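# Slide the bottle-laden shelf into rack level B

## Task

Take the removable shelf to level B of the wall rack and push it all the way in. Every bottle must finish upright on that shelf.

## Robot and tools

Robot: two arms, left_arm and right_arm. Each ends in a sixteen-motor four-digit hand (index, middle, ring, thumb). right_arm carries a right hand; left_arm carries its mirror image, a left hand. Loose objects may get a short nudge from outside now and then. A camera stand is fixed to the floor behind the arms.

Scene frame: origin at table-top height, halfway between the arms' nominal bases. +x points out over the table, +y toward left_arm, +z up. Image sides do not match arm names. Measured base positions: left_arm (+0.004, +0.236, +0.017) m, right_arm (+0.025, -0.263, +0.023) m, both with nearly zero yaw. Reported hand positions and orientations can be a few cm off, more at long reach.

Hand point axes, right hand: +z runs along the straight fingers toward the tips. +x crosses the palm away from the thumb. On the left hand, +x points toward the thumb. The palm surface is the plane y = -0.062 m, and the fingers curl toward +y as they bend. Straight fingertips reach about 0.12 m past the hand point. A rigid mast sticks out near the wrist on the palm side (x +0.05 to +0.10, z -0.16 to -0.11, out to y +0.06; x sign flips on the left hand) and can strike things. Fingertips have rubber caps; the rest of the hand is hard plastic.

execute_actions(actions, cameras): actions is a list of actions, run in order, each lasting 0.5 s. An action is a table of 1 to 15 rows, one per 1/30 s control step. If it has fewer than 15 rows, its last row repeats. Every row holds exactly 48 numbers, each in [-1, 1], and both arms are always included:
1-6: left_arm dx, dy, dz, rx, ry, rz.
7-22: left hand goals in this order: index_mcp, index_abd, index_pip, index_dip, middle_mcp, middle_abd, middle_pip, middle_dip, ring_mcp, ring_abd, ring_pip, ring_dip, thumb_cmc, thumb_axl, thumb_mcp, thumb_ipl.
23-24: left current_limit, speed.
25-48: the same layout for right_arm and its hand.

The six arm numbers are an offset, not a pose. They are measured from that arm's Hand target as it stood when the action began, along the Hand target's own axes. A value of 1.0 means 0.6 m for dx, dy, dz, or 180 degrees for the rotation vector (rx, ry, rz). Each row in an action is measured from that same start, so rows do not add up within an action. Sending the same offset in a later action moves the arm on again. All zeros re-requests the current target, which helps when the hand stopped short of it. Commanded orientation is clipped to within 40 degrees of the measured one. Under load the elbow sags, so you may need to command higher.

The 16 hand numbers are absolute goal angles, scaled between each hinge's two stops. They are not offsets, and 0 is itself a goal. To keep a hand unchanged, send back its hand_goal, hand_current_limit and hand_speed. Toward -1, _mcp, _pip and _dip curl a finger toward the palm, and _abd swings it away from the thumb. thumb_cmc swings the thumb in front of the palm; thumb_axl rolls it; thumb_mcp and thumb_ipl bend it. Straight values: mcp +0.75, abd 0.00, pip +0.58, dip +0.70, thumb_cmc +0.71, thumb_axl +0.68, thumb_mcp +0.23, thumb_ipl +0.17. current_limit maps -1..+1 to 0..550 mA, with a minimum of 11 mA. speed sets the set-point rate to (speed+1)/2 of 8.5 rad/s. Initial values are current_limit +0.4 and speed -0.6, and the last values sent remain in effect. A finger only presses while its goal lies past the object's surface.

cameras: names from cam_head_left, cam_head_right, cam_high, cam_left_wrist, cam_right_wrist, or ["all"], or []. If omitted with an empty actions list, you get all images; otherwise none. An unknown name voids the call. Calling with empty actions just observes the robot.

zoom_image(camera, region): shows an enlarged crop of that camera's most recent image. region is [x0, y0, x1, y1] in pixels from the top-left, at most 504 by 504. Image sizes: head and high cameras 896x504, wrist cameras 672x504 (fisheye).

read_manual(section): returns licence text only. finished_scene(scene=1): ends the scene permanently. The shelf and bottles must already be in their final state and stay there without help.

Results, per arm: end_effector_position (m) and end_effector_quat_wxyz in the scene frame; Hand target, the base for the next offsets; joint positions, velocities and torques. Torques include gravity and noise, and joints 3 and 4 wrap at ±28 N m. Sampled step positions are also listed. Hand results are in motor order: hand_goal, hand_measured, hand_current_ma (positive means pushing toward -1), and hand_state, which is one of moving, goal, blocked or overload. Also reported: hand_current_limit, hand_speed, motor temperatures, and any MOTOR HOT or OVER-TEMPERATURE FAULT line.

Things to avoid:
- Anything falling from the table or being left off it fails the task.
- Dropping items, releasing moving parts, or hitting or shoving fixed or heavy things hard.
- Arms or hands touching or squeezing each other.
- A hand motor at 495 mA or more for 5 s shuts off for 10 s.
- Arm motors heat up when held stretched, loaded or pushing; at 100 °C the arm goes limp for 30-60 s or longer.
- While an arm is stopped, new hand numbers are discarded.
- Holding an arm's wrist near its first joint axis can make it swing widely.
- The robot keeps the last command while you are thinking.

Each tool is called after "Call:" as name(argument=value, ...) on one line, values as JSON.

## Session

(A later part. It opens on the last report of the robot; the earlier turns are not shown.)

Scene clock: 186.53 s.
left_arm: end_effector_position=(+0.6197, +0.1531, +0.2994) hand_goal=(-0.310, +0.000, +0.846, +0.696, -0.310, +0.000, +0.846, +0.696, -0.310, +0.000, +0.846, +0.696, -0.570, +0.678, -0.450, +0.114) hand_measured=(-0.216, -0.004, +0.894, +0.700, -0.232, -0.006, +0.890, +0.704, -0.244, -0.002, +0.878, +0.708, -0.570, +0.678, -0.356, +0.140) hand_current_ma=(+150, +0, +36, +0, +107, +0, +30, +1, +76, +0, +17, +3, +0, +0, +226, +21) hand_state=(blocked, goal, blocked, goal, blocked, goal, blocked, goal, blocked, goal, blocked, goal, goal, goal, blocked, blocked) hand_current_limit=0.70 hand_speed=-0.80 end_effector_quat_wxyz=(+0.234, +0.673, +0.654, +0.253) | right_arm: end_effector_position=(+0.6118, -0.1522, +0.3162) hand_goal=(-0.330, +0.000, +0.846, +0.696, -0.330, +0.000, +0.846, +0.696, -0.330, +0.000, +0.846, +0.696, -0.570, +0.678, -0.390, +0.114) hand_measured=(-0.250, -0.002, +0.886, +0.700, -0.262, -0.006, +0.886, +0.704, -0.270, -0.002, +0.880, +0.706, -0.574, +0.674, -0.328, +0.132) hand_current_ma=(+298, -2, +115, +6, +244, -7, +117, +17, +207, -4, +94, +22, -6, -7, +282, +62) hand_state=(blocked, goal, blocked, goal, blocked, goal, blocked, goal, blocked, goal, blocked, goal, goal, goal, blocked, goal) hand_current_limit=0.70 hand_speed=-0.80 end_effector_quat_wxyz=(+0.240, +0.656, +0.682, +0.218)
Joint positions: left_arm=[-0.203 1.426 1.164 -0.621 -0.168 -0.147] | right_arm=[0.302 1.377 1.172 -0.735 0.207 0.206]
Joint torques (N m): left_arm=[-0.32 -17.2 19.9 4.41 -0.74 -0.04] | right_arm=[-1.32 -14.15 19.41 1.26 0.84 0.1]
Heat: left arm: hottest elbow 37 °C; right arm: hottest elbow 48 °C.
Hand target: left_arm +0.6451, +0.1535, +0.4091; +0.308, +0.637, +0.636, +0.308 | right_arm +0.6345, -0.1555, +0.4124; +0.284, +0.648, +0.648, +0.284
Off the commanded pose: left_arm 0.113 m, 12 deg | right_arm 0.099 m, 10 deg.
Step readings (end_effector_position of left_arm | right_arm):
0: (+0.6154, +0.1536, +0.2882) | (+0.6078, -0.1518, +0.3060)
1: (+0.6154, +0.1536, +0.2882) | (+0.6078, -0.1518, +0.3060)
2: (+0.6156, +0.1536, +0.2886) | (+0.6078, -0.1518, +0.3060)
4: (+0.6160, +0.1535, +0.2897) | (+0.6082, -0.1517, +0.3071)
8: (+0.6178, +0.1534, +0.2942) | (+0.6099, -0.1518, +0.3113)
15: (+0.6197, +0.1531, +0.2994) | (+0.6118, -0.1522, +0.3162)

Call:
execute_actions(actions=[[[0,0.0142,0.0207,0,0,0,-0.31,0,0.845,0.696,-0.31,0,0.845,0.696,-0.31,0,0.845,0.696,-0.571,0.678,-0.45,0.114,0.7,-0.8,0,0.0122,0.0228,0,0,0,-0.33,0,0.845,0.696,-0.33,0,0.845,0.696,-0.33,0,0.845,0.696,-0.571,0.678,-0.39,0.114,0.7,-0.8]]], cameras=["all"])

Call:
zoom_image(camera="cam_left_wrist", region=[100, 60, 240, 200])

Call:
zoom_image(camera="cam_right_wrist", region=[440, 60, 580, 200])

Call:
zoom_image(camera="cam_high", region=[240, 90, 380, 230])

Call:
zoom_image(camera="cam_high", region=[240, 310, 380, 450])

Scene clock: 189.03 s.
left_arm: end_effector_position=(+0.6311, +0.1501, +0.3096) hand_goal=(-0.310, +0.000, +0.846, +0.696, -0.310, +0.000, +0.846, +0.696, -0.310, +0.000, +0.846, +0.696, -0.570, +0.678, -0.450, +0.114) hand_measured=(-0.216, -0.002, +0.894, +0.700, -0.232, -0.004, +0.890, +0.704, -0.244, -0.002, +0.878, +0.712, -0.570, +0.676, -0.356, +0.140) hand_current_ma=(+150, +0, +36, +0, +107, +0, +30, +1, +76, +0, +17, +4, +0, +0, +226, +21) hand_state=(blocked, goal, blocked, goal, blocked, goal, blocked, goal, blocked, goal, blocked, goal, goal, goal, blocked, blocked) hand_current_limit=0.70 hand_speed=-0.80 end_effector_quat_wxyz=(+0.241, +0.671, +0.652, +0.258) | right_arm: end_effector_position=(+0.6228, -0.1551, +0.3258) hand_goal=(-0.330, +0.000, +0.846, +0.696, -0.330, +0.000, +0.846, +0.696, -0.330, +0.000, +0.846, +0.696, -0.570, +0.678, -0.390, +0.114) hand_measured=(-0.250, +0.002, +0.886, +0.700, -0.262, -0.006, +0.884, +0.704, -0.270, -0.002, +0.880, +0.706, -0.572, +0.674, -0.328, +0.132) hand_current_ma=(+298, +1, +114, +6, +244, -7, +113, +17, +207, -4, +94, +22, -4, -6, +282, +62) hand_state=(blocked, goal, blocked, goal, blocked, goal, blocked, goal, blocked, goal, blocked, goal, goal, goal, blocked, goal) hand_current_limit=0.70 hand_speed=-0.80 end_effector_quat_wxyz=(+0.245, +0.657, +0.678, +0.223)
Joint positions: left_arm=[-0.203 1.446 1.202 -0.621 -0.168 -0.145] | right_arm=[0.291 1.394 1.206 -0.735 0.207 0.201]
Joint torques (N m): left_arm=[0.21 -15.91 20.12 4.52 -0.54 0] | right_arm=[-1.32 -12.92 19.33 1.77 0.5 0.06]
Heat: left arm: hottest elbow 38 °C; right arm: hottest elbow 48 °C.
Hand target: left_arm +0.6601, +0.1534, +0.4082; +0.308, +0.637, +0.636, +0.308 | right_arm +0.6495, -0.1555, +0.4085; +0.284, +0.648, +0.648, +0.284
Off the commanded pose: left_arm 0.103 m, 11 deg | right_arm 0.087 m, 9 deg.
Step readings (end_effector_position of left_arm | right_arm):
0: (+0.6197, +0.1531, +0.2994) | (+0.6118, -0.1522, +0.3162)
1: (+0.6198, +0.1531, +0.2996) | (+0.6118, -0.1522, +0.3162)
2: (+0.6199, +0.1530, +0.2999) | (+0.6121, -0.1523, +0.3169)
4: (+0.6207, +0.1528, +0.3021) | (+0.6129, -0.1526, +0.3182)
8: (+0.6247, +0.1518, +0.3094) | (+0.6167, -0.1539, +0.3255)
15: (+0.6294, +0.1506, +0.3156) | (+0.6210, -0.1550, +0.3313)
camera_calibration:
cam_left_wrist: T_world_to_cam=[[-0.520119, -0.721259, -0.457451, 0.54862], [-0.853591, 0.457339, 0.249446, 0.344243], [0.0292957, 0.520218, -0.853531, 0.291127], [0, 0, 0, 1]] pos_world=[0.570662, 0.0868118, 0.413583]
cam_right_wrist: T_world_to_cam=[[0.527743, -0.745132, 0.407758, -0.53881], [-0.848821, -0.480434, 0.220651, 0.345713], [0.0314871, -0.46256, -0.886029, 0.320717], [0, 0, 0, 1]] pos_world=[0.567703, -0.0870415, 0.427587]

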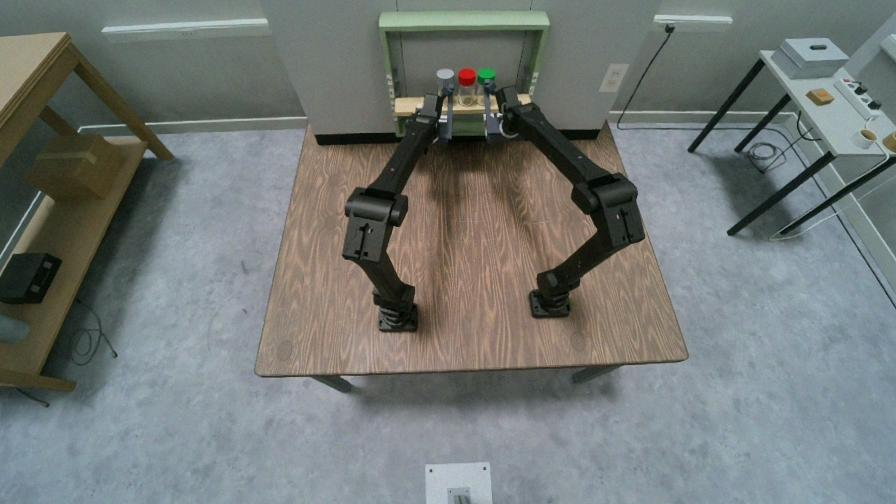

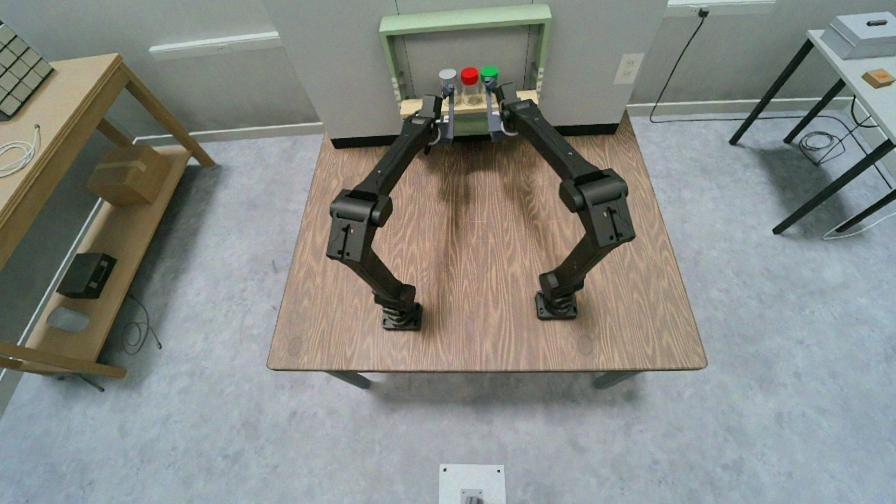

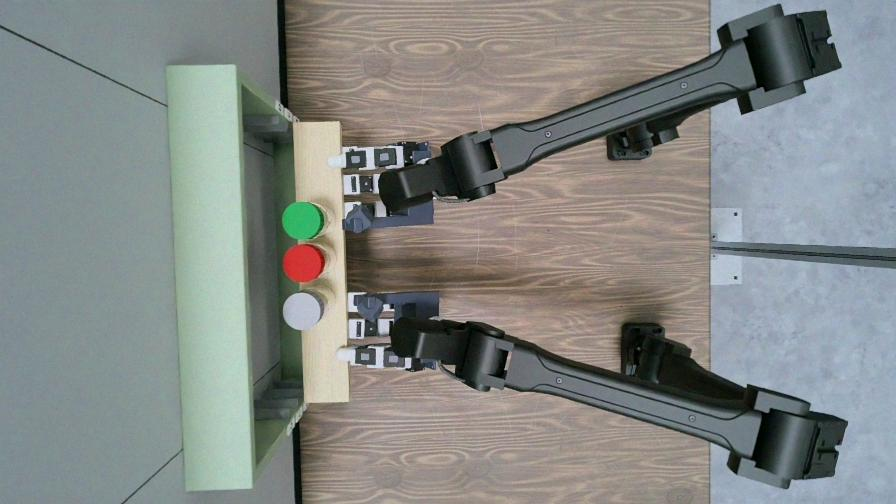

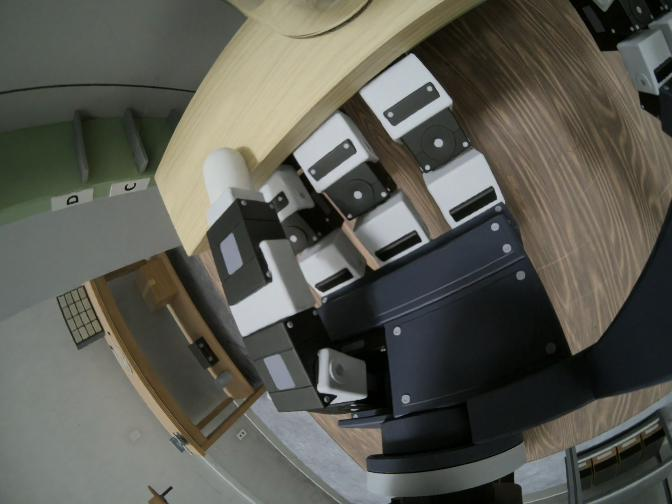

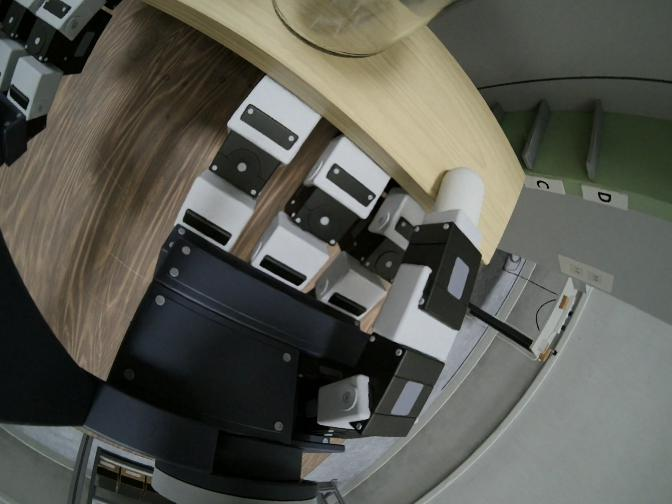

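Scaled by 3.600 from the camera's 672x504 image, which has a finer 960x720 frame.

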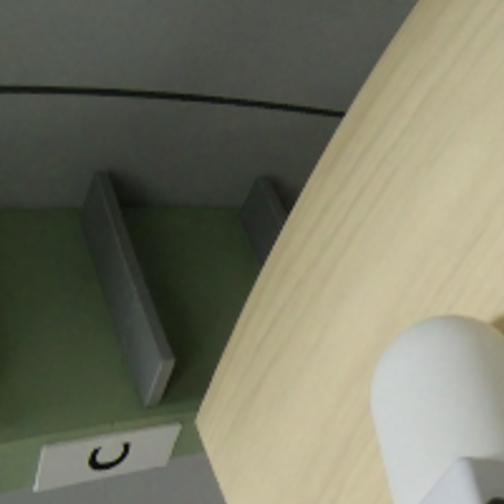

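Scaled by 3.600 from the camera's 672x504 image, which has a finer 960x720 frame.

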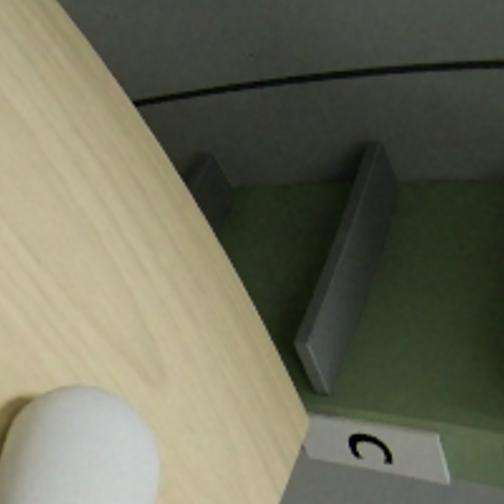

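Scaled by 3.600.

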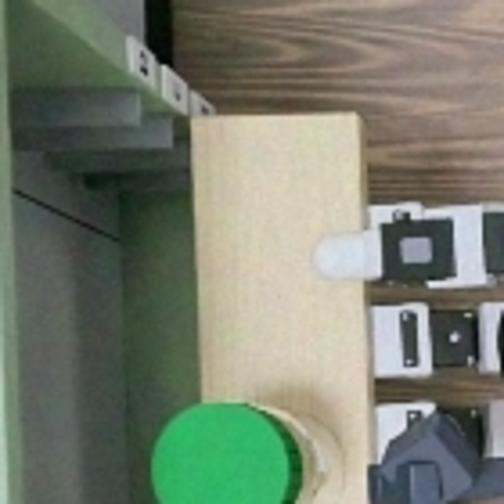

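Scaled by 3.600.

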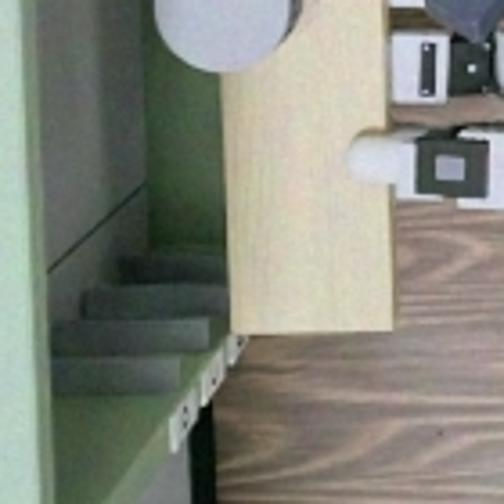

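Call:
execute_actions(actions=[[[0,-0.0178,0.0098,0,0,0,-0.31,0,0.845,0.696,-0.31,0,0.845,0.696,-0.31,0,0.845,0.696,-0.571,0.678,-0.45,0.114,0.7,-0.8,0,-0.0195,0.0133,0,0,0,-0.33,0,0.845,0.696,-0.33,0,0.845,0.696,-0.33,0,0.845,0.696,-0.571,0.678,-0.39,0.114,0.7,-0.8]]])

Scene clock: 193.10 s.
left_arm: end_effector_position=(+0.6325, +0.1509, +0.3111) hand_goal=(-0.310, +0.000, +0.846, +0.696, -0.310, +0.000, +0.846, +0.696, -0.310, +0.000, +0.846, +0.696, -0.570, +0.678, -0.450, +0.114) hand_measured=(-0.216, -0.002, +0.894, +0.700, -0.232, -0.004, +0.890, +0.704, -0.244, -0.002, +0.878, +0.712, -0.570, +0.676, -0.356, +0.140) hand_current_ma=(+150, +0, +36, +0, +107, +0, +30, +1, +76, +0, +17, +4, +0, +0, +226, +21) hand_state=(blocked, goal, blocked, goal, blocked, goal, blocked, goal, blocked, goal, blocked, goal, goal, goal, blocked, blocked) hand_current_limit=0.70 hand_speed=-0.80 end_effector_quat_wxyz=(+0.244, +0.669, +0.652, +0.260) | right_arm: end_effector_position=(+0.6260, -0.1540, +0.3275) hand_goal=(-0.330, +0.000, +0.846, +0.696, -0.330, +0.000, +0.846, +0.696, -0.330, +0.000, +0.846, +0.696, -0.570, +0.678, -0.390, +0.114) hand_measured=(-0.250, +0.002, +0.884, +0.700, -0.262, -0.006, +0.884, +0.704, -0.270, -0.002, +0.880, +0.706, -0.572, +0.676, -0.328, +0.132) hand_current_ma=(+298, +1, +110, +6, +244, -7, +113, +17, +207, -4, +94, +22, -4, -5, +282, +63) hand_state=(blocked, goal, blocked, goal, blocked, goal, blocked, goal, blocked, goal, blocked, goal, goal, goal, blocked, goal) hand_current_limit=0.70 hand_speed=-0.80 end_effector_quat_wxyz=(+0.249, +0.655, +0.676, +0.229)
Joint positions: left_arm=[-0.201 1.447 1.202 -0.612 -0.168 -0.145] | right_arm=[0.291 1.398 1.206 -0.715 0.207 0.198]
Joint torques (N m): left_arm=[0.21 -15.68 17.78 5.52 -0.53 -0.02] | right_arm=[-1.26 -13.16 16.64 2.32 0.52 0.11]
Heat: left arm: hottest elbow 38 °C; right arm: hottest elbow 48 °C.
Hand target: left_arm +0.6581, +0.1535, +0.3962; +0.308, +0.637, +0.636, +0.308 | right_arm +0.6473, -0.1555, +0.3946; +0.284, +0.648, +0.648, +0.284
Off the commanded pose: left_arm 0.089 m, 10 deg | right_arm 0.070 m, 8 deg.
Step readings (end_effector_position of left_arm | right_arm):
0: (+0.6311, +0.1501, +0.3096) | (+0.6228, -0.1551, +0.3258)
1: (+0.6311, +0.1501, +0.3096) | (+0.6228, -0.1551, +0.3258)
2: (+0.6311, +0.1501, +0.3096) | (+0.6229, -0.1551, +0.3259)
4: (+0.6311, +0.1501, +0.3096) | (+0.6235, -0.1549, +0.3267)
8: (+0.6319, +0.1507, +0.3108) | (+0.6251, -0.1543, +0.3273)
15: (+0.6325, +0.1509, +0.3114) | (+0.6259, -0.1540, +0.3280)

Call:
execute_actions(actions=[[[0,-0.0281,-0.0033,0,0,0,-0.31,0,0.845,0.696,-0.31,0,0.845,0.696,-0.31,0,0.845,0.696,-0.571,0.678,-0.45,0.114,0.7,-0.8,0,-0.0282,-0.0012,0,0,0,-0.33,0,0.845,0.696,-0.33,0,0.845,0.696,-0.33,0,0.845,0.696,-0.571,0.678,-0.39,0.114,0.7,-0.8]],[[0,-0.0281,-0.0033,0,0,0,-0.31,0,0.845,0.696,-0.31,0,0.845,0.696,-0.31,0,0.845,0.696,-0.571,0.678,-0.45,0.114,0.7,-0.8,0,-0.0282,-0.0012,0,0,0,-0.33,0,0.845,0.696,-0.33,0,0.845,0.696,-0.33,0,0.845,0.696,-0.571,0.678,-0.39,0.114,0.7,-0.8]]])

Scene clock: 195.57 s.
left_arm: end_effector_position=(+0.6290, +0.1520, +0.2987) hand_goal=(-0.310, +0.000, +0.846, +0.696, -0.310, +0.000, +0.846, +0.696, -0.310, +0.000, +0.846, +0.696, -0.570, +0.678, -0.450, +0.114) hand_measured=(-0.216, +0.000, +0.892, +0.700, -0.232, -0.004, +0.890, +0.704, -0.244, -0.002, +0.882, +0.712, -0.572, +0.676, -0.356, +0.140) hand_current_ma=(+150, +0, +33, +0, +107, +0, +30, +1, +76, +0, +20, +4, +0, +0, +226, +21) hand_state=(blocked, goal, blocked, goal, blocked, goal, blocked, goal, blocked, goal, blocked, goal, goal, goal, blocked, blocked) hand_current_limit=0.70 hand_speed=-0.80 end_effector_quat_wxyz=(+0.248, +0.668, +0.650, +0.265) | right_arm: end_effector_position=(+0.6211, -0.1534, +0.3123) hand_goal=(-0.330, +0.000, +0.846, +0.696, -0.330, +0.000, +0.846, +0.696, -0.330, +0.000, +0.846, +0.696, -0.570, +0.678, -0.390, +0.114) hand_measured=(-0.250, +0.002, +0.880, +0.700, -0.262, -0.006, +0.884, +0.704, -0.270, -0.002, +0.880, +0.706, -0.572, +0.676, -0.328, +0.132) hand_current_ma=(+298, +2, +98, +6, +244, -7, +108, +17, +207, -4, +94, +22, -4, -5, +282, +64) hand_state=(blocked, goal, blocked, goal, blocked, goal, blocked, goal, blocked, goal, blocked, goal, goal, goal, blocked, goal) hand_current_limit=0.70 hand_speed=-0.80 end_effector_quat_wxyz=(+0.254, +0.654, +0.673, +0.236)
Joint positions: left_arm=[-0.201 1.444 1.157 -0.558 -0.171 -0.142] | right_arm=[0.296 1.391 1.148 -0.648 0.211 0.203]
Joint torques (N m): left_arm=[-0.5 -18.02 12.7 5.9 -0.66 -0.13] | right_arm=[-0.21 -15.27 12.74 2.04 0.78 0.15]
Heat: left arm: hottest elbow 38 °C; right arm: hottest elbow 48 °C.
Hand target: left_arm +0.6341, +0.1536, +0.3723; +0.308, +0.637, +0.636, +0.308 | right_arm +0.6234, -0.1555, +0.3707; +0.284, +0.648, +0.647, +0.284
Off the commanded pose: left_arm 0.074 m, 9 deg | right_arm 0.058 m, 7 deg.
Step readings (end_effector_position of left_arm | right_arm):
0: (+0.6326, +0.1508, +0.3109) | (+0.6262, -0.1539, +0.3274)
1: (+0.6326, +0.1508, +0.3110) | (+0.6262, -0.1539, +0.3275)
2: (+0.6329, +0.1509, +0.3115) | (+0.6265, -0.1538, +0.3279)
4: (+0.6337, +0.1509, +0.3130) | (+0.6275, -0.1535, +0.3295)
8: (+0.6355, +0.1507, +0.3164) | (+0.6293, -0.1529, +0.3325)
15: (+0.6359, +0.1506, +0.3170) | (+0.6295, -0.1530, +0.3322)
16: (+0.6359, +0.1506, +0.3170) | (+0.6294, -0.1530, +0.3317)
17: (+0.6359, +0.1507, +0.3169) | (+0.6293, -0.1531, +0.3306)
19: (+0.6356, +0.1510, +0.3155) | (+0.6287, -0.1536, +0.3285)
23: (+0.6321, +0.1514, +0.3046) | (+0.6245, -0.1545, +0.3186)
30: (+0.6289, +0.1521, +0.2961) | (+0.6211, -0.1534, +0.3100)

Call:
execute_actions(actions=[[[0.0058,0.0089,-0.0155,0,0,0,-0.31,0,0.845,0.696,-0.31,0,0.845,0.696,-0.31,0,0.845,0.696,-0.571,0.678,-0.45,0.114,0.7,-0.8,0.0058,0.0078,-0.0162,0,0,0,-0.33,0,0.845,0.696,-0.33,0,0.845,0.696,-0.33,0,0.845,0.696,-0.571,0.678,-0.39,0.114,0.7,-0.8]]])

Scene clock: 198.83 s.
left_arm: end_effector_position=(+0.6265, +0.1523, +0.3092) hand_goal=(-0.310, +0.000, +0.846, +0.696, -0.310, +0.000, +0.846, +0.696, -0.310, +0.000, +0.846, +0.696, -0.570, +0.678, -0.450, +0.114) hand_measured=(-0.216, +0.000, +0.892, +0.700, -0.232, -0.004, +0.890, +0.704, -0.244, -0.002, +0.882, +0.712, -0.572, +0.676, -0.356, +0.140) hand_current_ma=(+150, +0, +33, +0, +107, +0, +30, +1, +76, +0, +20, +4, +0, +0, +226, +21) hand_state=(blocked, goal, blocked, goal, blocked, goal, blocked, goal, blocked, goal, blocked, goal, goal, goal, blocked, blocked) hand_current_limit=0.70 hand_speed=-0.80 end_effector_quat_wxyz=(+0.254, +0.666, +0.647, +0.270) | right_arm: end_effector_position=(+0.6176, -0.1531, +0.3218) hand_goal=(-0.330, +0.000, +0.846, +0.696, -0.330, +0.000, +0.846, +0.696, -0.330, +0.000, +0.846, +0.696, -0.570, +0.678, -0.390, +0.114) hand_measured=(-0.250, +0.002, +0.880, +0.700, -0.262, -0.006, +0.884, +0.704, -0.270, -0.002, +0.880, +0.706, -0.572, +0.676, -0.328, +0.132) hand_current_ma=(+298, +2, +98, +6, +244, -7, +108, +17, +207, -4, +93, +22, -4, -5, +282, +64) hand_state=(blocked, goal, blocked, goal, blocked, goal, blocked, goal, blocked, goal, blocked, goal, goal, goal, blocked, goal) hand_current_limit=0.70 hand_speed=-0.80 end_effector_quat_wxyz=(+0.258, +0.653, +0.670, +0.241)
Joint positions: left_arm=[-0.201 1.427 1.157 -0.557 -0.171 -0.138] | right_arm=[0.301 1.374 1.148 -0.651 0.218 0.208]
Joint torques (N m): left_arm=[-0.09 -17.67 13.67 4.78 -0.51 -0.13] | right_arm=[0.09 -14.86 14.11 1.25 0.74 0.17]
Heat: left arm: hottest elbow 38 °C; right arm: hottest elbow 48 °C.
Hand target: left_arm +0.6301, +0.1571, +0.3823; +0.309, +0.637, +0.636, +0.309 | right_arm +0.6194, -0.1520, +0.3808; +0.284, +0.648, +0.647, +0.284
Off the commanded pose: left_arm 0.073 m, 8 deg | right_arm 0.059 m, 6 deg.
Step readings (end_effector_position of left_arm | right_arm):
0: (+0.6290, +0.1520, +0.2987) | (+0.6211, -0.1534, +0.3123)
1: (+0.6290, +0.1520, +0.2987) | (+0.6211, -0.1534, +0.3123)
2: (+0.6290, +0.1520, +0.2990) | (+0.6211, -0.1534, +0.3125)
4: (+0.6288, +0.1520, +0.2999) | (+0.6207, -0.1533, +0.3133)
8: (+0.6278, +0.1522, +0.3041) | (+0.6195, -0.1529, +0.3172)
15: (+0.6265, +0.1523, +0.3092) | (+0.6177, -0.1529, +0.3221)

Call:
execute_actions(actions=[[[0.004,0.022,-0.0025,0,0,0,-0.31,0,0.845,0.696,-0.31,0,0.845,0.696,-0.31,0,0.845,0.696,-0.571,0.678,-0.45,0.114,0.7,-0.8,0.004,0.0218,-0.0042,0,0,0,-0.33,0,0.845,0.696,-0.33,0,0.845,0.696,-0.33,0,0.845,0.696,-0.571,0.678,-0.39,0.114,0.7,-0.8]]])

Scene clock: 201.00 s.
left_arm: end_effector_position=(+0.6251, +0.1512, +0.3062) hand_goal=(-0.310, +0.000, +0.846, +0.696, -0.310, +0.000, +0.846, +0.696, -0.310, +0.000, +0.846, +0.696, -0.570, +0.678, -0.450, +0.114) hand_measured=(-0.216, +0.000, +0.892, +0.700, -0.232, -0.004, +0.890, +0.706, -0.244, -0.002, +0.882, +0.712, -0.572, +0.676, -0.356, +0.140) hand_current_ma=(+150, +0, +33, +0, +107, +0, +30, +2, +78, +0, +21, +4, +0, +0, +226, +21) hand_state=(blocked, goal, blocked, goal, blocked, goal, blocked, goal, blocked, goal, blocked, goal, goal, goal, blocked, blocked) hand_current_limit=0.70 hand_speed=-0.80 end_effector_quat_wxyz=(+0.250, +0.671, +0.646, +0.266) | right_arm: end_effector_position=(+0.6142, -0.1539, +0.3166) hand_goal=(-0.330, +0.000, +0.846, +0.696, -0.330, +0.000, +0.846, +0.696, -0.330, +0.000, +0.846, +0.696, -0.570, +0.678, -0.390, +0.114) hand_measured=(-0.250, +0.002, +0.880, +0.700, -0.262, -0.006, +0.880, +0.704, -0.272, -0.002, +0.876, +0.706, -0.572, +0.676, -0.328, +0.132) hand_current_ma=(+298, +2, +98, +6, +244, -7, +94, +17, +200, -4, +78, +22, -4, -5, +282, +64) hand_state=(blocked, goal, blocked, goal, blocked, goal, blocked, goal, blocked, goal, blocked, goal, goal, goal, blocked, goal) hand_current_limit=0.70 hand_speed=-0.80 end_effector_quat_wxyz=(+0.252, +0.657, +0.671, +0.232)
Joint positions: left_arm=[-0.201 1.427 1.157 -0.57 -0.166 -0.131] | right_arm=[0.302 1.374 1.148 -0.675 0.219 0.216]
Joint torques (N m): left_arm=[0.32 -17.49 16.65 4.07 -0.48 -0.13] | right_arm=[-0.15 -14.04 17.06 1.13 0.79 0.12]
Heat: left arm: hottest elbow 38 °C; right arm: hottest elbow 48 °C.
Hand target: left_arm +0.6371, +0.1595, +0.3935; +0.308, +0.637, +0.636, +0.308 | right_arm +0.6264, -0.1497, +0.3921; +0.284, +0.648, +0.647, +0.284
Off the commanded pose: left_arm 0.089 m, 9 deg | right_arm 0.077 m, 8 deg.
Step readings (end_effector_position of left_arm | right_arm):
0: (+0.6265, +0.1523, +0.3092) | (+0.6176, -0.1531, +0.3218)
1: (+0.6265, +0.1523, +0.3092) | (+0.6175, -0.1531, +0.3217)
2: (+0.6265, +0.1521, +0.3092) | (+0.6172, -0.1532, +0.3212)
4: (+0.6264, +0.1516, +0.3089) | (+0.6163, -0.1535, +0.3199)
8: (+0.6255, +0.1512, +0.3070) | (+0.6149, -0.1540, +0.3176)
15: (+0.6252, +0.1512, +0.3063) | (+0.6142, -0.1539, +0.3167)

Call:
execute_actions(actions=[[[0.0067,0.031,-0.0011,0,0,0,-0.31,0,0.845,0.696,-0.31,0,0.845,0.696,-0.31,0,0.845,0.696,-0.571,0.678,-0.45,0.114,0.7,-0.8,0.0067,0.0308,-0.0034,0,0,0,-0.33,0,0.845,0.696,-0.33,0,0.845,0.696,-0.33,0,0.845,0.696,-0.571,0.678,-0.39,0.114,0.7,-0.8]]], cameras=["all"])

Call:
zoom_image(camera="cam_high", region=[240, 90, 380, 230])

Call:
zoom_image(camera="cam_high", region=[240, 310, 380, 450])

Call:
zoom_image(camera="cam_left_wrist", region=[100, 60, 240, 200])

Call:
zoom_image(camera="cam_right_wrist", region=[440, 60, 580, 200])

Scene clock: 202.67 s.
left_arm: end_effector_position=(+0.6248, +0.1539, +0.3060) hand_goal=(-0.310, +0.000, +0.846, +0.696, -0.310, +0.000, +0.846, +0.696, -0.310, +0.000, +0.846, +0.696, -0.570, +0.678, -0.450, +0.114) hand_measured=(-0.216, -0.002, +0.892, +0.700, -0.232, -0.004, +0.890, +0.706, -0.244, -0.002, +0.880, +0.712, -0.572, +0.676, -0.356, +0.140) hand_current_ma=(+150, +0, +33, +0, +107, +0, +30, +2, +77, +0, +19, +4, +0, +0, +226, +21) hand_state=(blocked, goal, blocked, goal, blocked, goal, blocked, goal, blocked, goal, blocked, goal, goal, goal, blocked, blocked) hand_current_limit=0.70 hand_speed=-0.80 end_effector_quat_wxyz=(+0.245, +0.673, +0.648, +0.258) | right_arm: end_effector_position=(+0.6138, -0.1519, +0.3235) hand_goal=(-0.330, +0.000, +0.846, +0.696, -0.330, +0.000, +0.846, +0.696, -0.330, +0.000, +0.846, +0.696, -0.570, +0.678, -0.390, +0.114) hand_measured=(-0.250, +0.002, +0.880, +0.700, -0.262, -0.006, +0.880, +0.704, -0.272, -0.002, +0.876, +0.708, -0.574, +0.674, -0.328, +0.132) hand_current_ma=(+298, +2, +98, +6, +244, -7, +93, +18, +202, -3, +80, +26, -6, -6, +282, +64) hand_state=(blocked, goal, blocked, goal, blocked, goal, blocked, goal, blocked, goal, blocked, goal, goal, goal, blocked, goal) hand_current_limit=0.70 hand_speed=-0.80 end_effector_quat_wxyz=(+0.248, +0.657, +0.675, +0.225)
Joint positions: left_arm=[-0.194 1.427 1.167 -0.596 -0.155 -0.131] | right_arm=[0.307 1.375 1.177 -0.721 0.221 0.216]
Joint torques (N m): left_arm=[0.97 -16.91 19.97 3.6 -0.56 -0.05] | right_arm=[-0.09 -13.57 19.54 1.37 0.75 0.11]
Heat: left arm: hottest elbow 38 °C; right arm: hottest elbow 48 °C.
Hand target: left_arm +0.6481, +0.1635, +0.4085; +0.308, +0.637, +0.636, +0.309 | right_arm +0.6375, -0.1457, +0.4069; +0.284, +0.648, +0.647, +0.284
Off the commanded pose: left_arm 0.106 m, 10 deg | right_arm 0.087 m, 9 deg.
Step readings (end_effector_position of left_arm | right_arm):
0: (+0.6251, +0.1512, +0.3062) | (+0.6142, -0.1539, +0.3166)
1: (+0.6251, +0.1512, +0.3061) | (+0.6141, -0.1540, +0.3165)
2: (+0.6247, +0.1510, +0.3055) | (+0.6139, -0.1540, +0.3166)
4: (+0.6239, +0.1513, +0.3036) | (+0.6132, -0.1538, +0.3169)
8: (+0.6231, +0.1531, +0.3017) | (+0.6123, -0.1523, +0.3187)
15: (+0.6245, +0.1538, +0.3053) | (+0.6135, -0.1520, +0.3225)
camera_calibration:
cam_left_wrist: T_world_to_cam=[[-0.524193, -0.717034, -0.459439, 0.548946], [-0.85062, 0.466719, 0.242113, 0.336973], [0.0408253, 0.517722, -0.854574, 0.27974], [0, 0, 0, 1]] pos_world=[0.562969, 0.0915134, 0.40968]
cam_right_wrist: T_world_to_cam=[[0.520984, -0.747855, 0.411448, -0.528119], [-0.852821, -0.476203, 0.214305, 0.345215], [0.0356636, -0.462542, -0.88588, 0.317852], [0, 0, 0, 1]] pos_world=[0.558212, -0.0835443, 0.424892]

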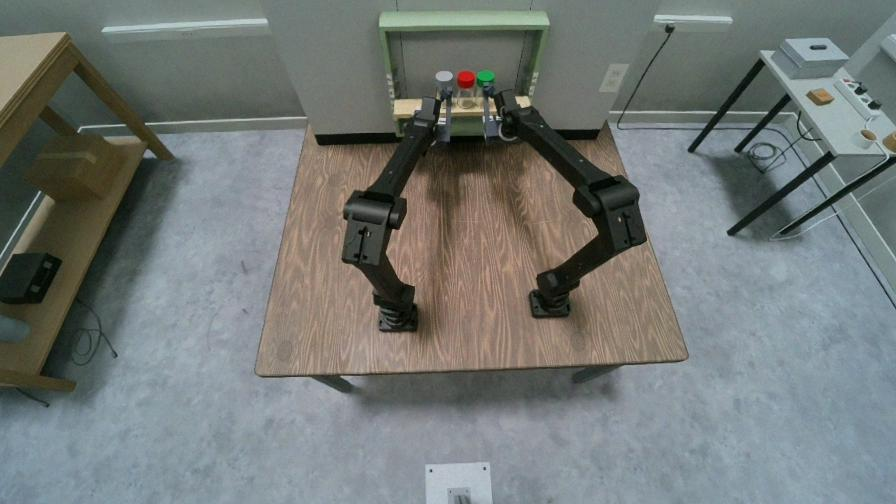

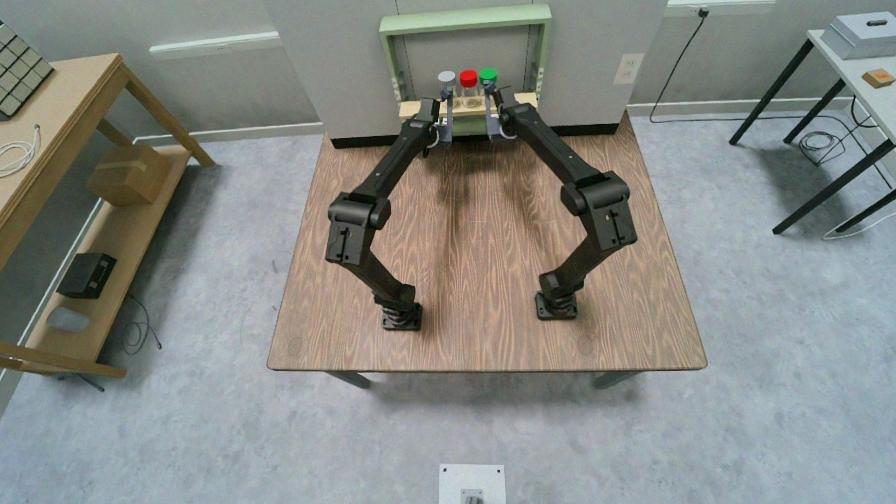

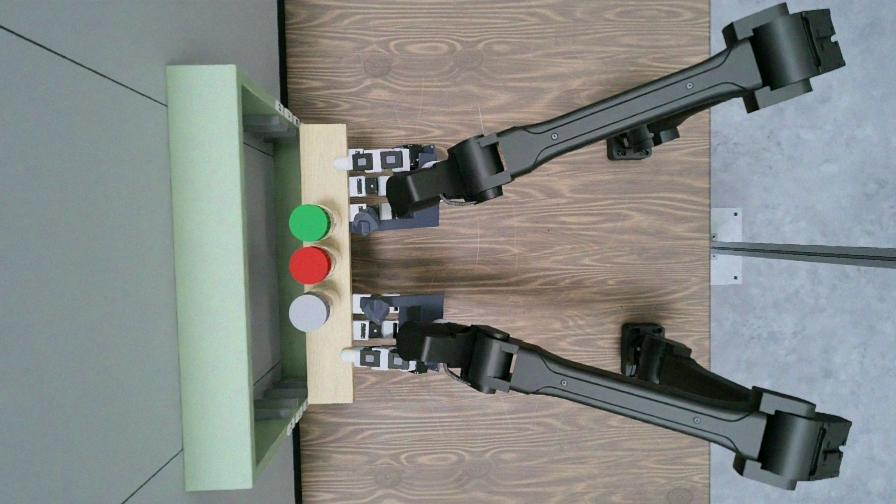

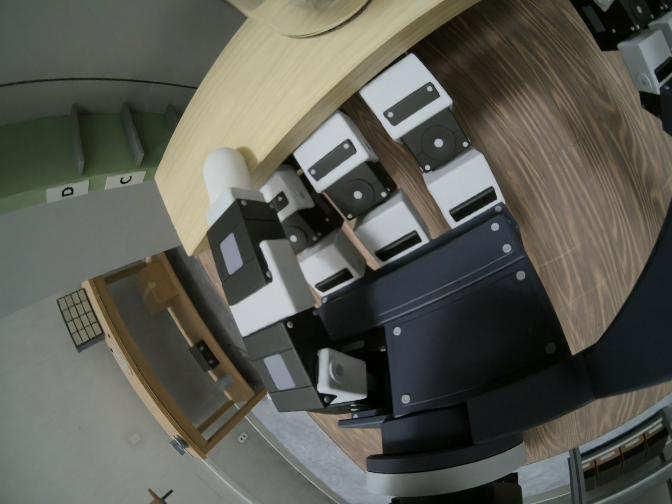

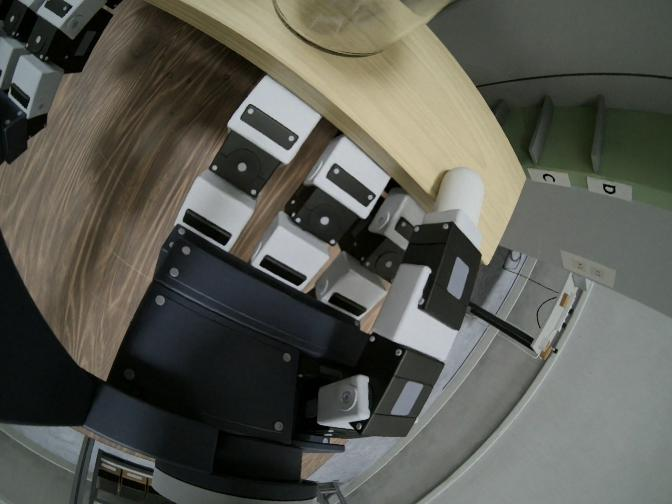

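Scaled by 3.600.

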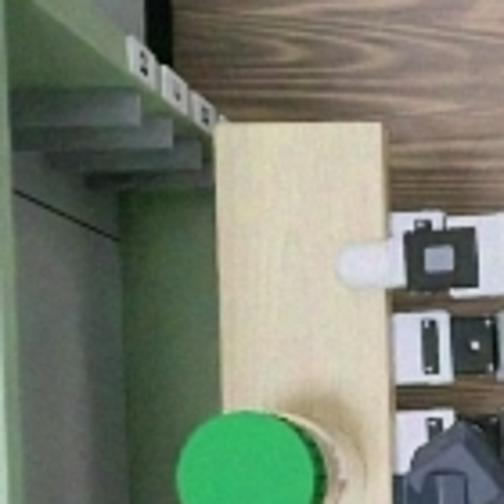

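Scaled by 3.600.

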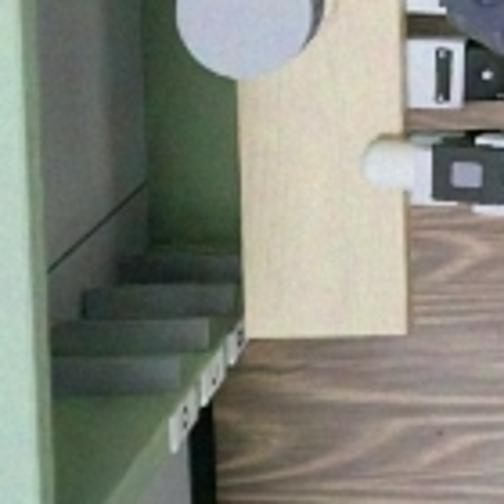

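Scaled by 3.600 from the camera's 672x504 image, which has a finer 960x720 frame.

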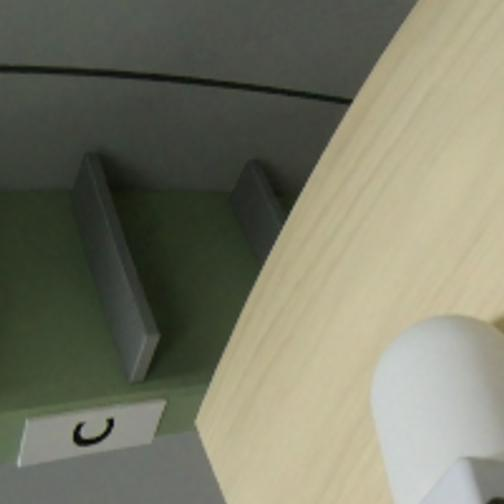

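Scaled by 3.600 from the camera's 672x504 image, which has a finer 960x720 frame.

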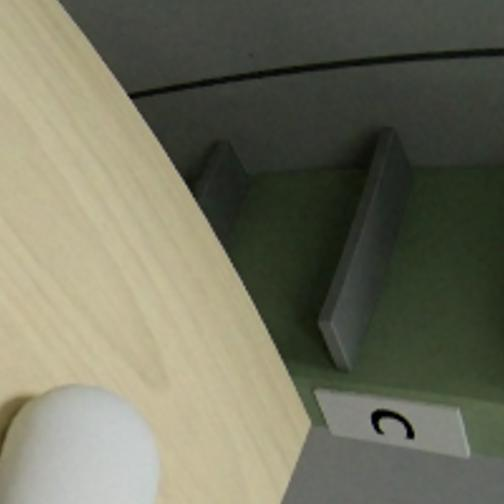

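Call:
execute_actions(actions=[[[0.0083,-0.0048,0.0101,0,0,0,-0.31,0,0.845,0.696,-0.31,0,0.845,0.696,-0.31,0,0.845,0.696,-0.571,0.678,-0.45,0.114,0.7,-0.8,0.0083,-0.0064,0.0127,0,0,0,-0.33,0,0.845,0.696,-0.33,0,0.845,0.696,-0.33,0,0.845,0.696,-0.571,0.678,-0.39,0.114,0.7,-0.8]]])

Scene clock: 210.40 s.
left_arm: end_effector_position=(+0.6257, +0.1589, +0.3055) hand_goal=(-0.310, +0.000, +0.846, +0.696, -0.310, +0.000, +0.846, +0.696, -0.310, +0.000, +0.846, +0.696, -0.570, +0.678, -0.450, +0.114) hand_measured=(-0.216, -0.002, +0.892, +0.702, -0.232, -0.004, +0.890, +0.706, -0.244, -0.002, +0.880, +0.712, -0.572, +0.676, -0.356, +0.140) hand_current_ma=(+150, +0, +33, +1, +107, +0, +30, +2, +77, +0, +19, +4, +0, +0, +226, +21) hand_state=(blocked, goal, blocked, goal, blocked, goal, blocked, goal, blocked, goal, blocked, goal, goal, goal, blocked, blocked) hand_current_limit=0.70 hand_speed=-0.80 end_effector_quat_wxyz=(+0.245, +0.674, +0.648, +0.258) | right_arm: end_effector_position=(+0.6149, -0.1466, +0.3205) hand_goal=(-0.330, +0.000, +0.846, +0.696, -0.330, +0.000, +0.846, +0.696, -0.330, +0.000, +0.846, +0.696, -0.570, +0.678, -0.390, +0.114) hand_measured=(-0.250, +0.000, +0.880, +0.700, -0.262, -0.004, +0.880, +0.704, -0.272, -0.002, +0.876, +0.708, -0.574, +0.674, -0.328, +0.132) hand_current_ma=(+298, +1, +98, +6, +244, -7, +93, +18, +202, -3, +80, +26, -6, -6, +282, +64) hand_state=(blocked, goal, blocked, goal, blocked, goal, blocked, goal, blocked, goal, blocked, goal, goal, goal, blocked, goal) hand_current_limit=0.70 hand_speed=-0.80 end_effector_quat_wxyz=(+0.247, +0.656, +0.677, +0.223)
Joint positions: left_arm=[-0.182 1.427 1.167 -0.597 -0.146 -0.121] | right_arm=[0.316 1.384 1.181 -0.721 0.224 0.22]
Joint torques (N m): left_arm=[0.85 -16.21 19.3 4.34 -0.53 -0.07] | right_arm=[-0.21 -13.1 18.71 1.99 0.87 0.15]
Heat: left arm: hottest elbow 38 °C; right arm: hottest elbow 49 °C.
Hand target: left_arm +0.6511, +0.1683, +0.4024; +0.308, +0.637, +0.636, +0.308 | right_arm +0.6405, -0.1407, +0.3991; +0.284, +0.648, +0.647, +0.284
Off the commanded pose: left_arm 0.101 m, 10 deg | right_arm 0.083 m, 9 deg.
Step readings (end_effector_position of left_arm | right_arm):
0: (+0.6246, +0.1539, +0.3058) | (+0.6138, -0.1518, +0.3230)
1: (+0.6246, +0.1539, +0.3057) | (+0.6138, -0.1518, +0.3230)
2: (+0.6247, +0.1539, +0.3057) | (+0.6139, -0.1517, +0.3228)
4: (+0.6249, +0.1547, +0.3056) | (+0.6141, -0.1511, +0.3218)
8: (+0.6254, +0.1574, +0.3056) | (+0.6144, -0.1480, +0.3198)
15: (+0.6257, +0.1589, +0.3055) | (+0.6149, -0.1466, +0.3205)

Call:
execute_actions(actions=[[[-0.002,-0.0017,0.0127,0,0,0,-0.31,0,0.845,0.696,-0.31,0,0.845,0.696,-0.31,0,0.845,0.696,-0.571,0.678,-0.45,0.114,0.7,-0.8,-0.002,-0.001,0.0175,0,0,0,-0.33,0,0.845,0.696,-0.33,0,0.845,0.696,-0.33,0,0.845,0.696,-0.571,0.678,-0.39,0.114,0.7,-0.8]]])

Scene clock: 212.30 s.
left_arm: end_effector_position=(+0.6275, +0.1607, +0.2995) hand_goal=(-0.310, +0.000, +0.846, +0.696, -0.310, +0.000, +0.846, +0.696, -0.310, +0.000, +0.846, +0.696, -0.570, +0.678, -0.450, +0.114) hand_measured=(-0.216, -0.002, +0.892, +0.702, -0.232, -0.004, +0.890, +0.706, -0.244, -0.002, +0.880, +0.714, -0.572, +0.676, -0.356, +0.140) hand_current_ma=(+150, +0, +33, +1, +107, +0, +30, +2, +78, +0, +19, +5, +0, +0, +226, +21) hand_state=(blocked, goal, blocked, goal, blocked, goal, blocked, goal, blocked, goal, blocked, goal, goal, goal, blocked, blocked) hand_current_limit=0.70 hand_speed=-0.80 end_effector_quat_wxyz=(+0.240, +0.674, +0.650, +0.255) | right_arm: end_effector_position=(+0.6197, -0.1449, +0.3131) hand_goal=(-0.330, +0.000, +0.846, +0.696, -0.330, +0.000, +0.846, +0.696, -0.330, +0.000, +0.846, +0.696, -0.570, +0.678, -0.390, +0.114) hand_measured=(-0.250, +0.000, +0.880, +0.700, -0.262, -0.006, +0.880, +0.704, -0.274, -0.004, +0.876, +0.708, -0.574, +0.674, -0.328, +0.132) hand_current_ma=(+298, +1, +98, +5, +244, -9, +93, +18, +192, -4, +80, +26, -5, -6, +282, +65) hand_state=(blocked, goal, blocked, goal, blocked, goal, blocked, goal, blocked, goal, blocked, goal, goal, goal, blocked, goal) hand_current_limit=0.70 hand_speed=-0.80 end_effector_quat_wxyz=(+0.246, +0.657, +0.678, +0.222)
Joint positions: left_arm=[-0.179 1.437 1.167 -0.597 -0.146 -0.121] | right_arm=[0.316 1.402 1.181 -0.706 0.224 0.22]
Joint torques (N m): left_arm=[0.38 -15.97 19.32 4.92 -0.52 -0.09] | right_arm=[-1.03 -12.63 18.45 2 0.68 0.1]
Heat: left arm: hottest elbow 38 °C; right arm: hottest elbow 50 °C.
Hand target: left_arm +0.6565, +0.1671, +0.3967; +0.308, +0.637, +0.636, +0.308 | right_arm +0.6478, -0.1418, +0.3914; +0.284, +0.648, +0.648, +0.284
Off the commanded pose: left_arm 0.102 m, 11 deg | right_arm 0.083 m, 9 deg.
Step readings (end_effector_position of left_arm | right_arm):
0: (+0.6257, +0.1589, +0.3055) | (+0.6149, -0.1466, +0.3205)
1: (+0.6257, +0.1589, +0.3055) | (+0.6149, -0.1466, +0.3203)
2: (+0.6257, +0.1589, +0.3055) | (+0.6152, -0.1465, +0.3204)
4: (+0.6258, +0.1594, +0.3055) | (+0.6162, -0.1462, +0.3197)
8: (+0.6264, +0.1607, +0.3037) | (+0.6185, -0.1453, +0.3168)
15: (+0.6275, +0.1607, +0.2995) | (+0.6197, -0.1449, +0.3131)


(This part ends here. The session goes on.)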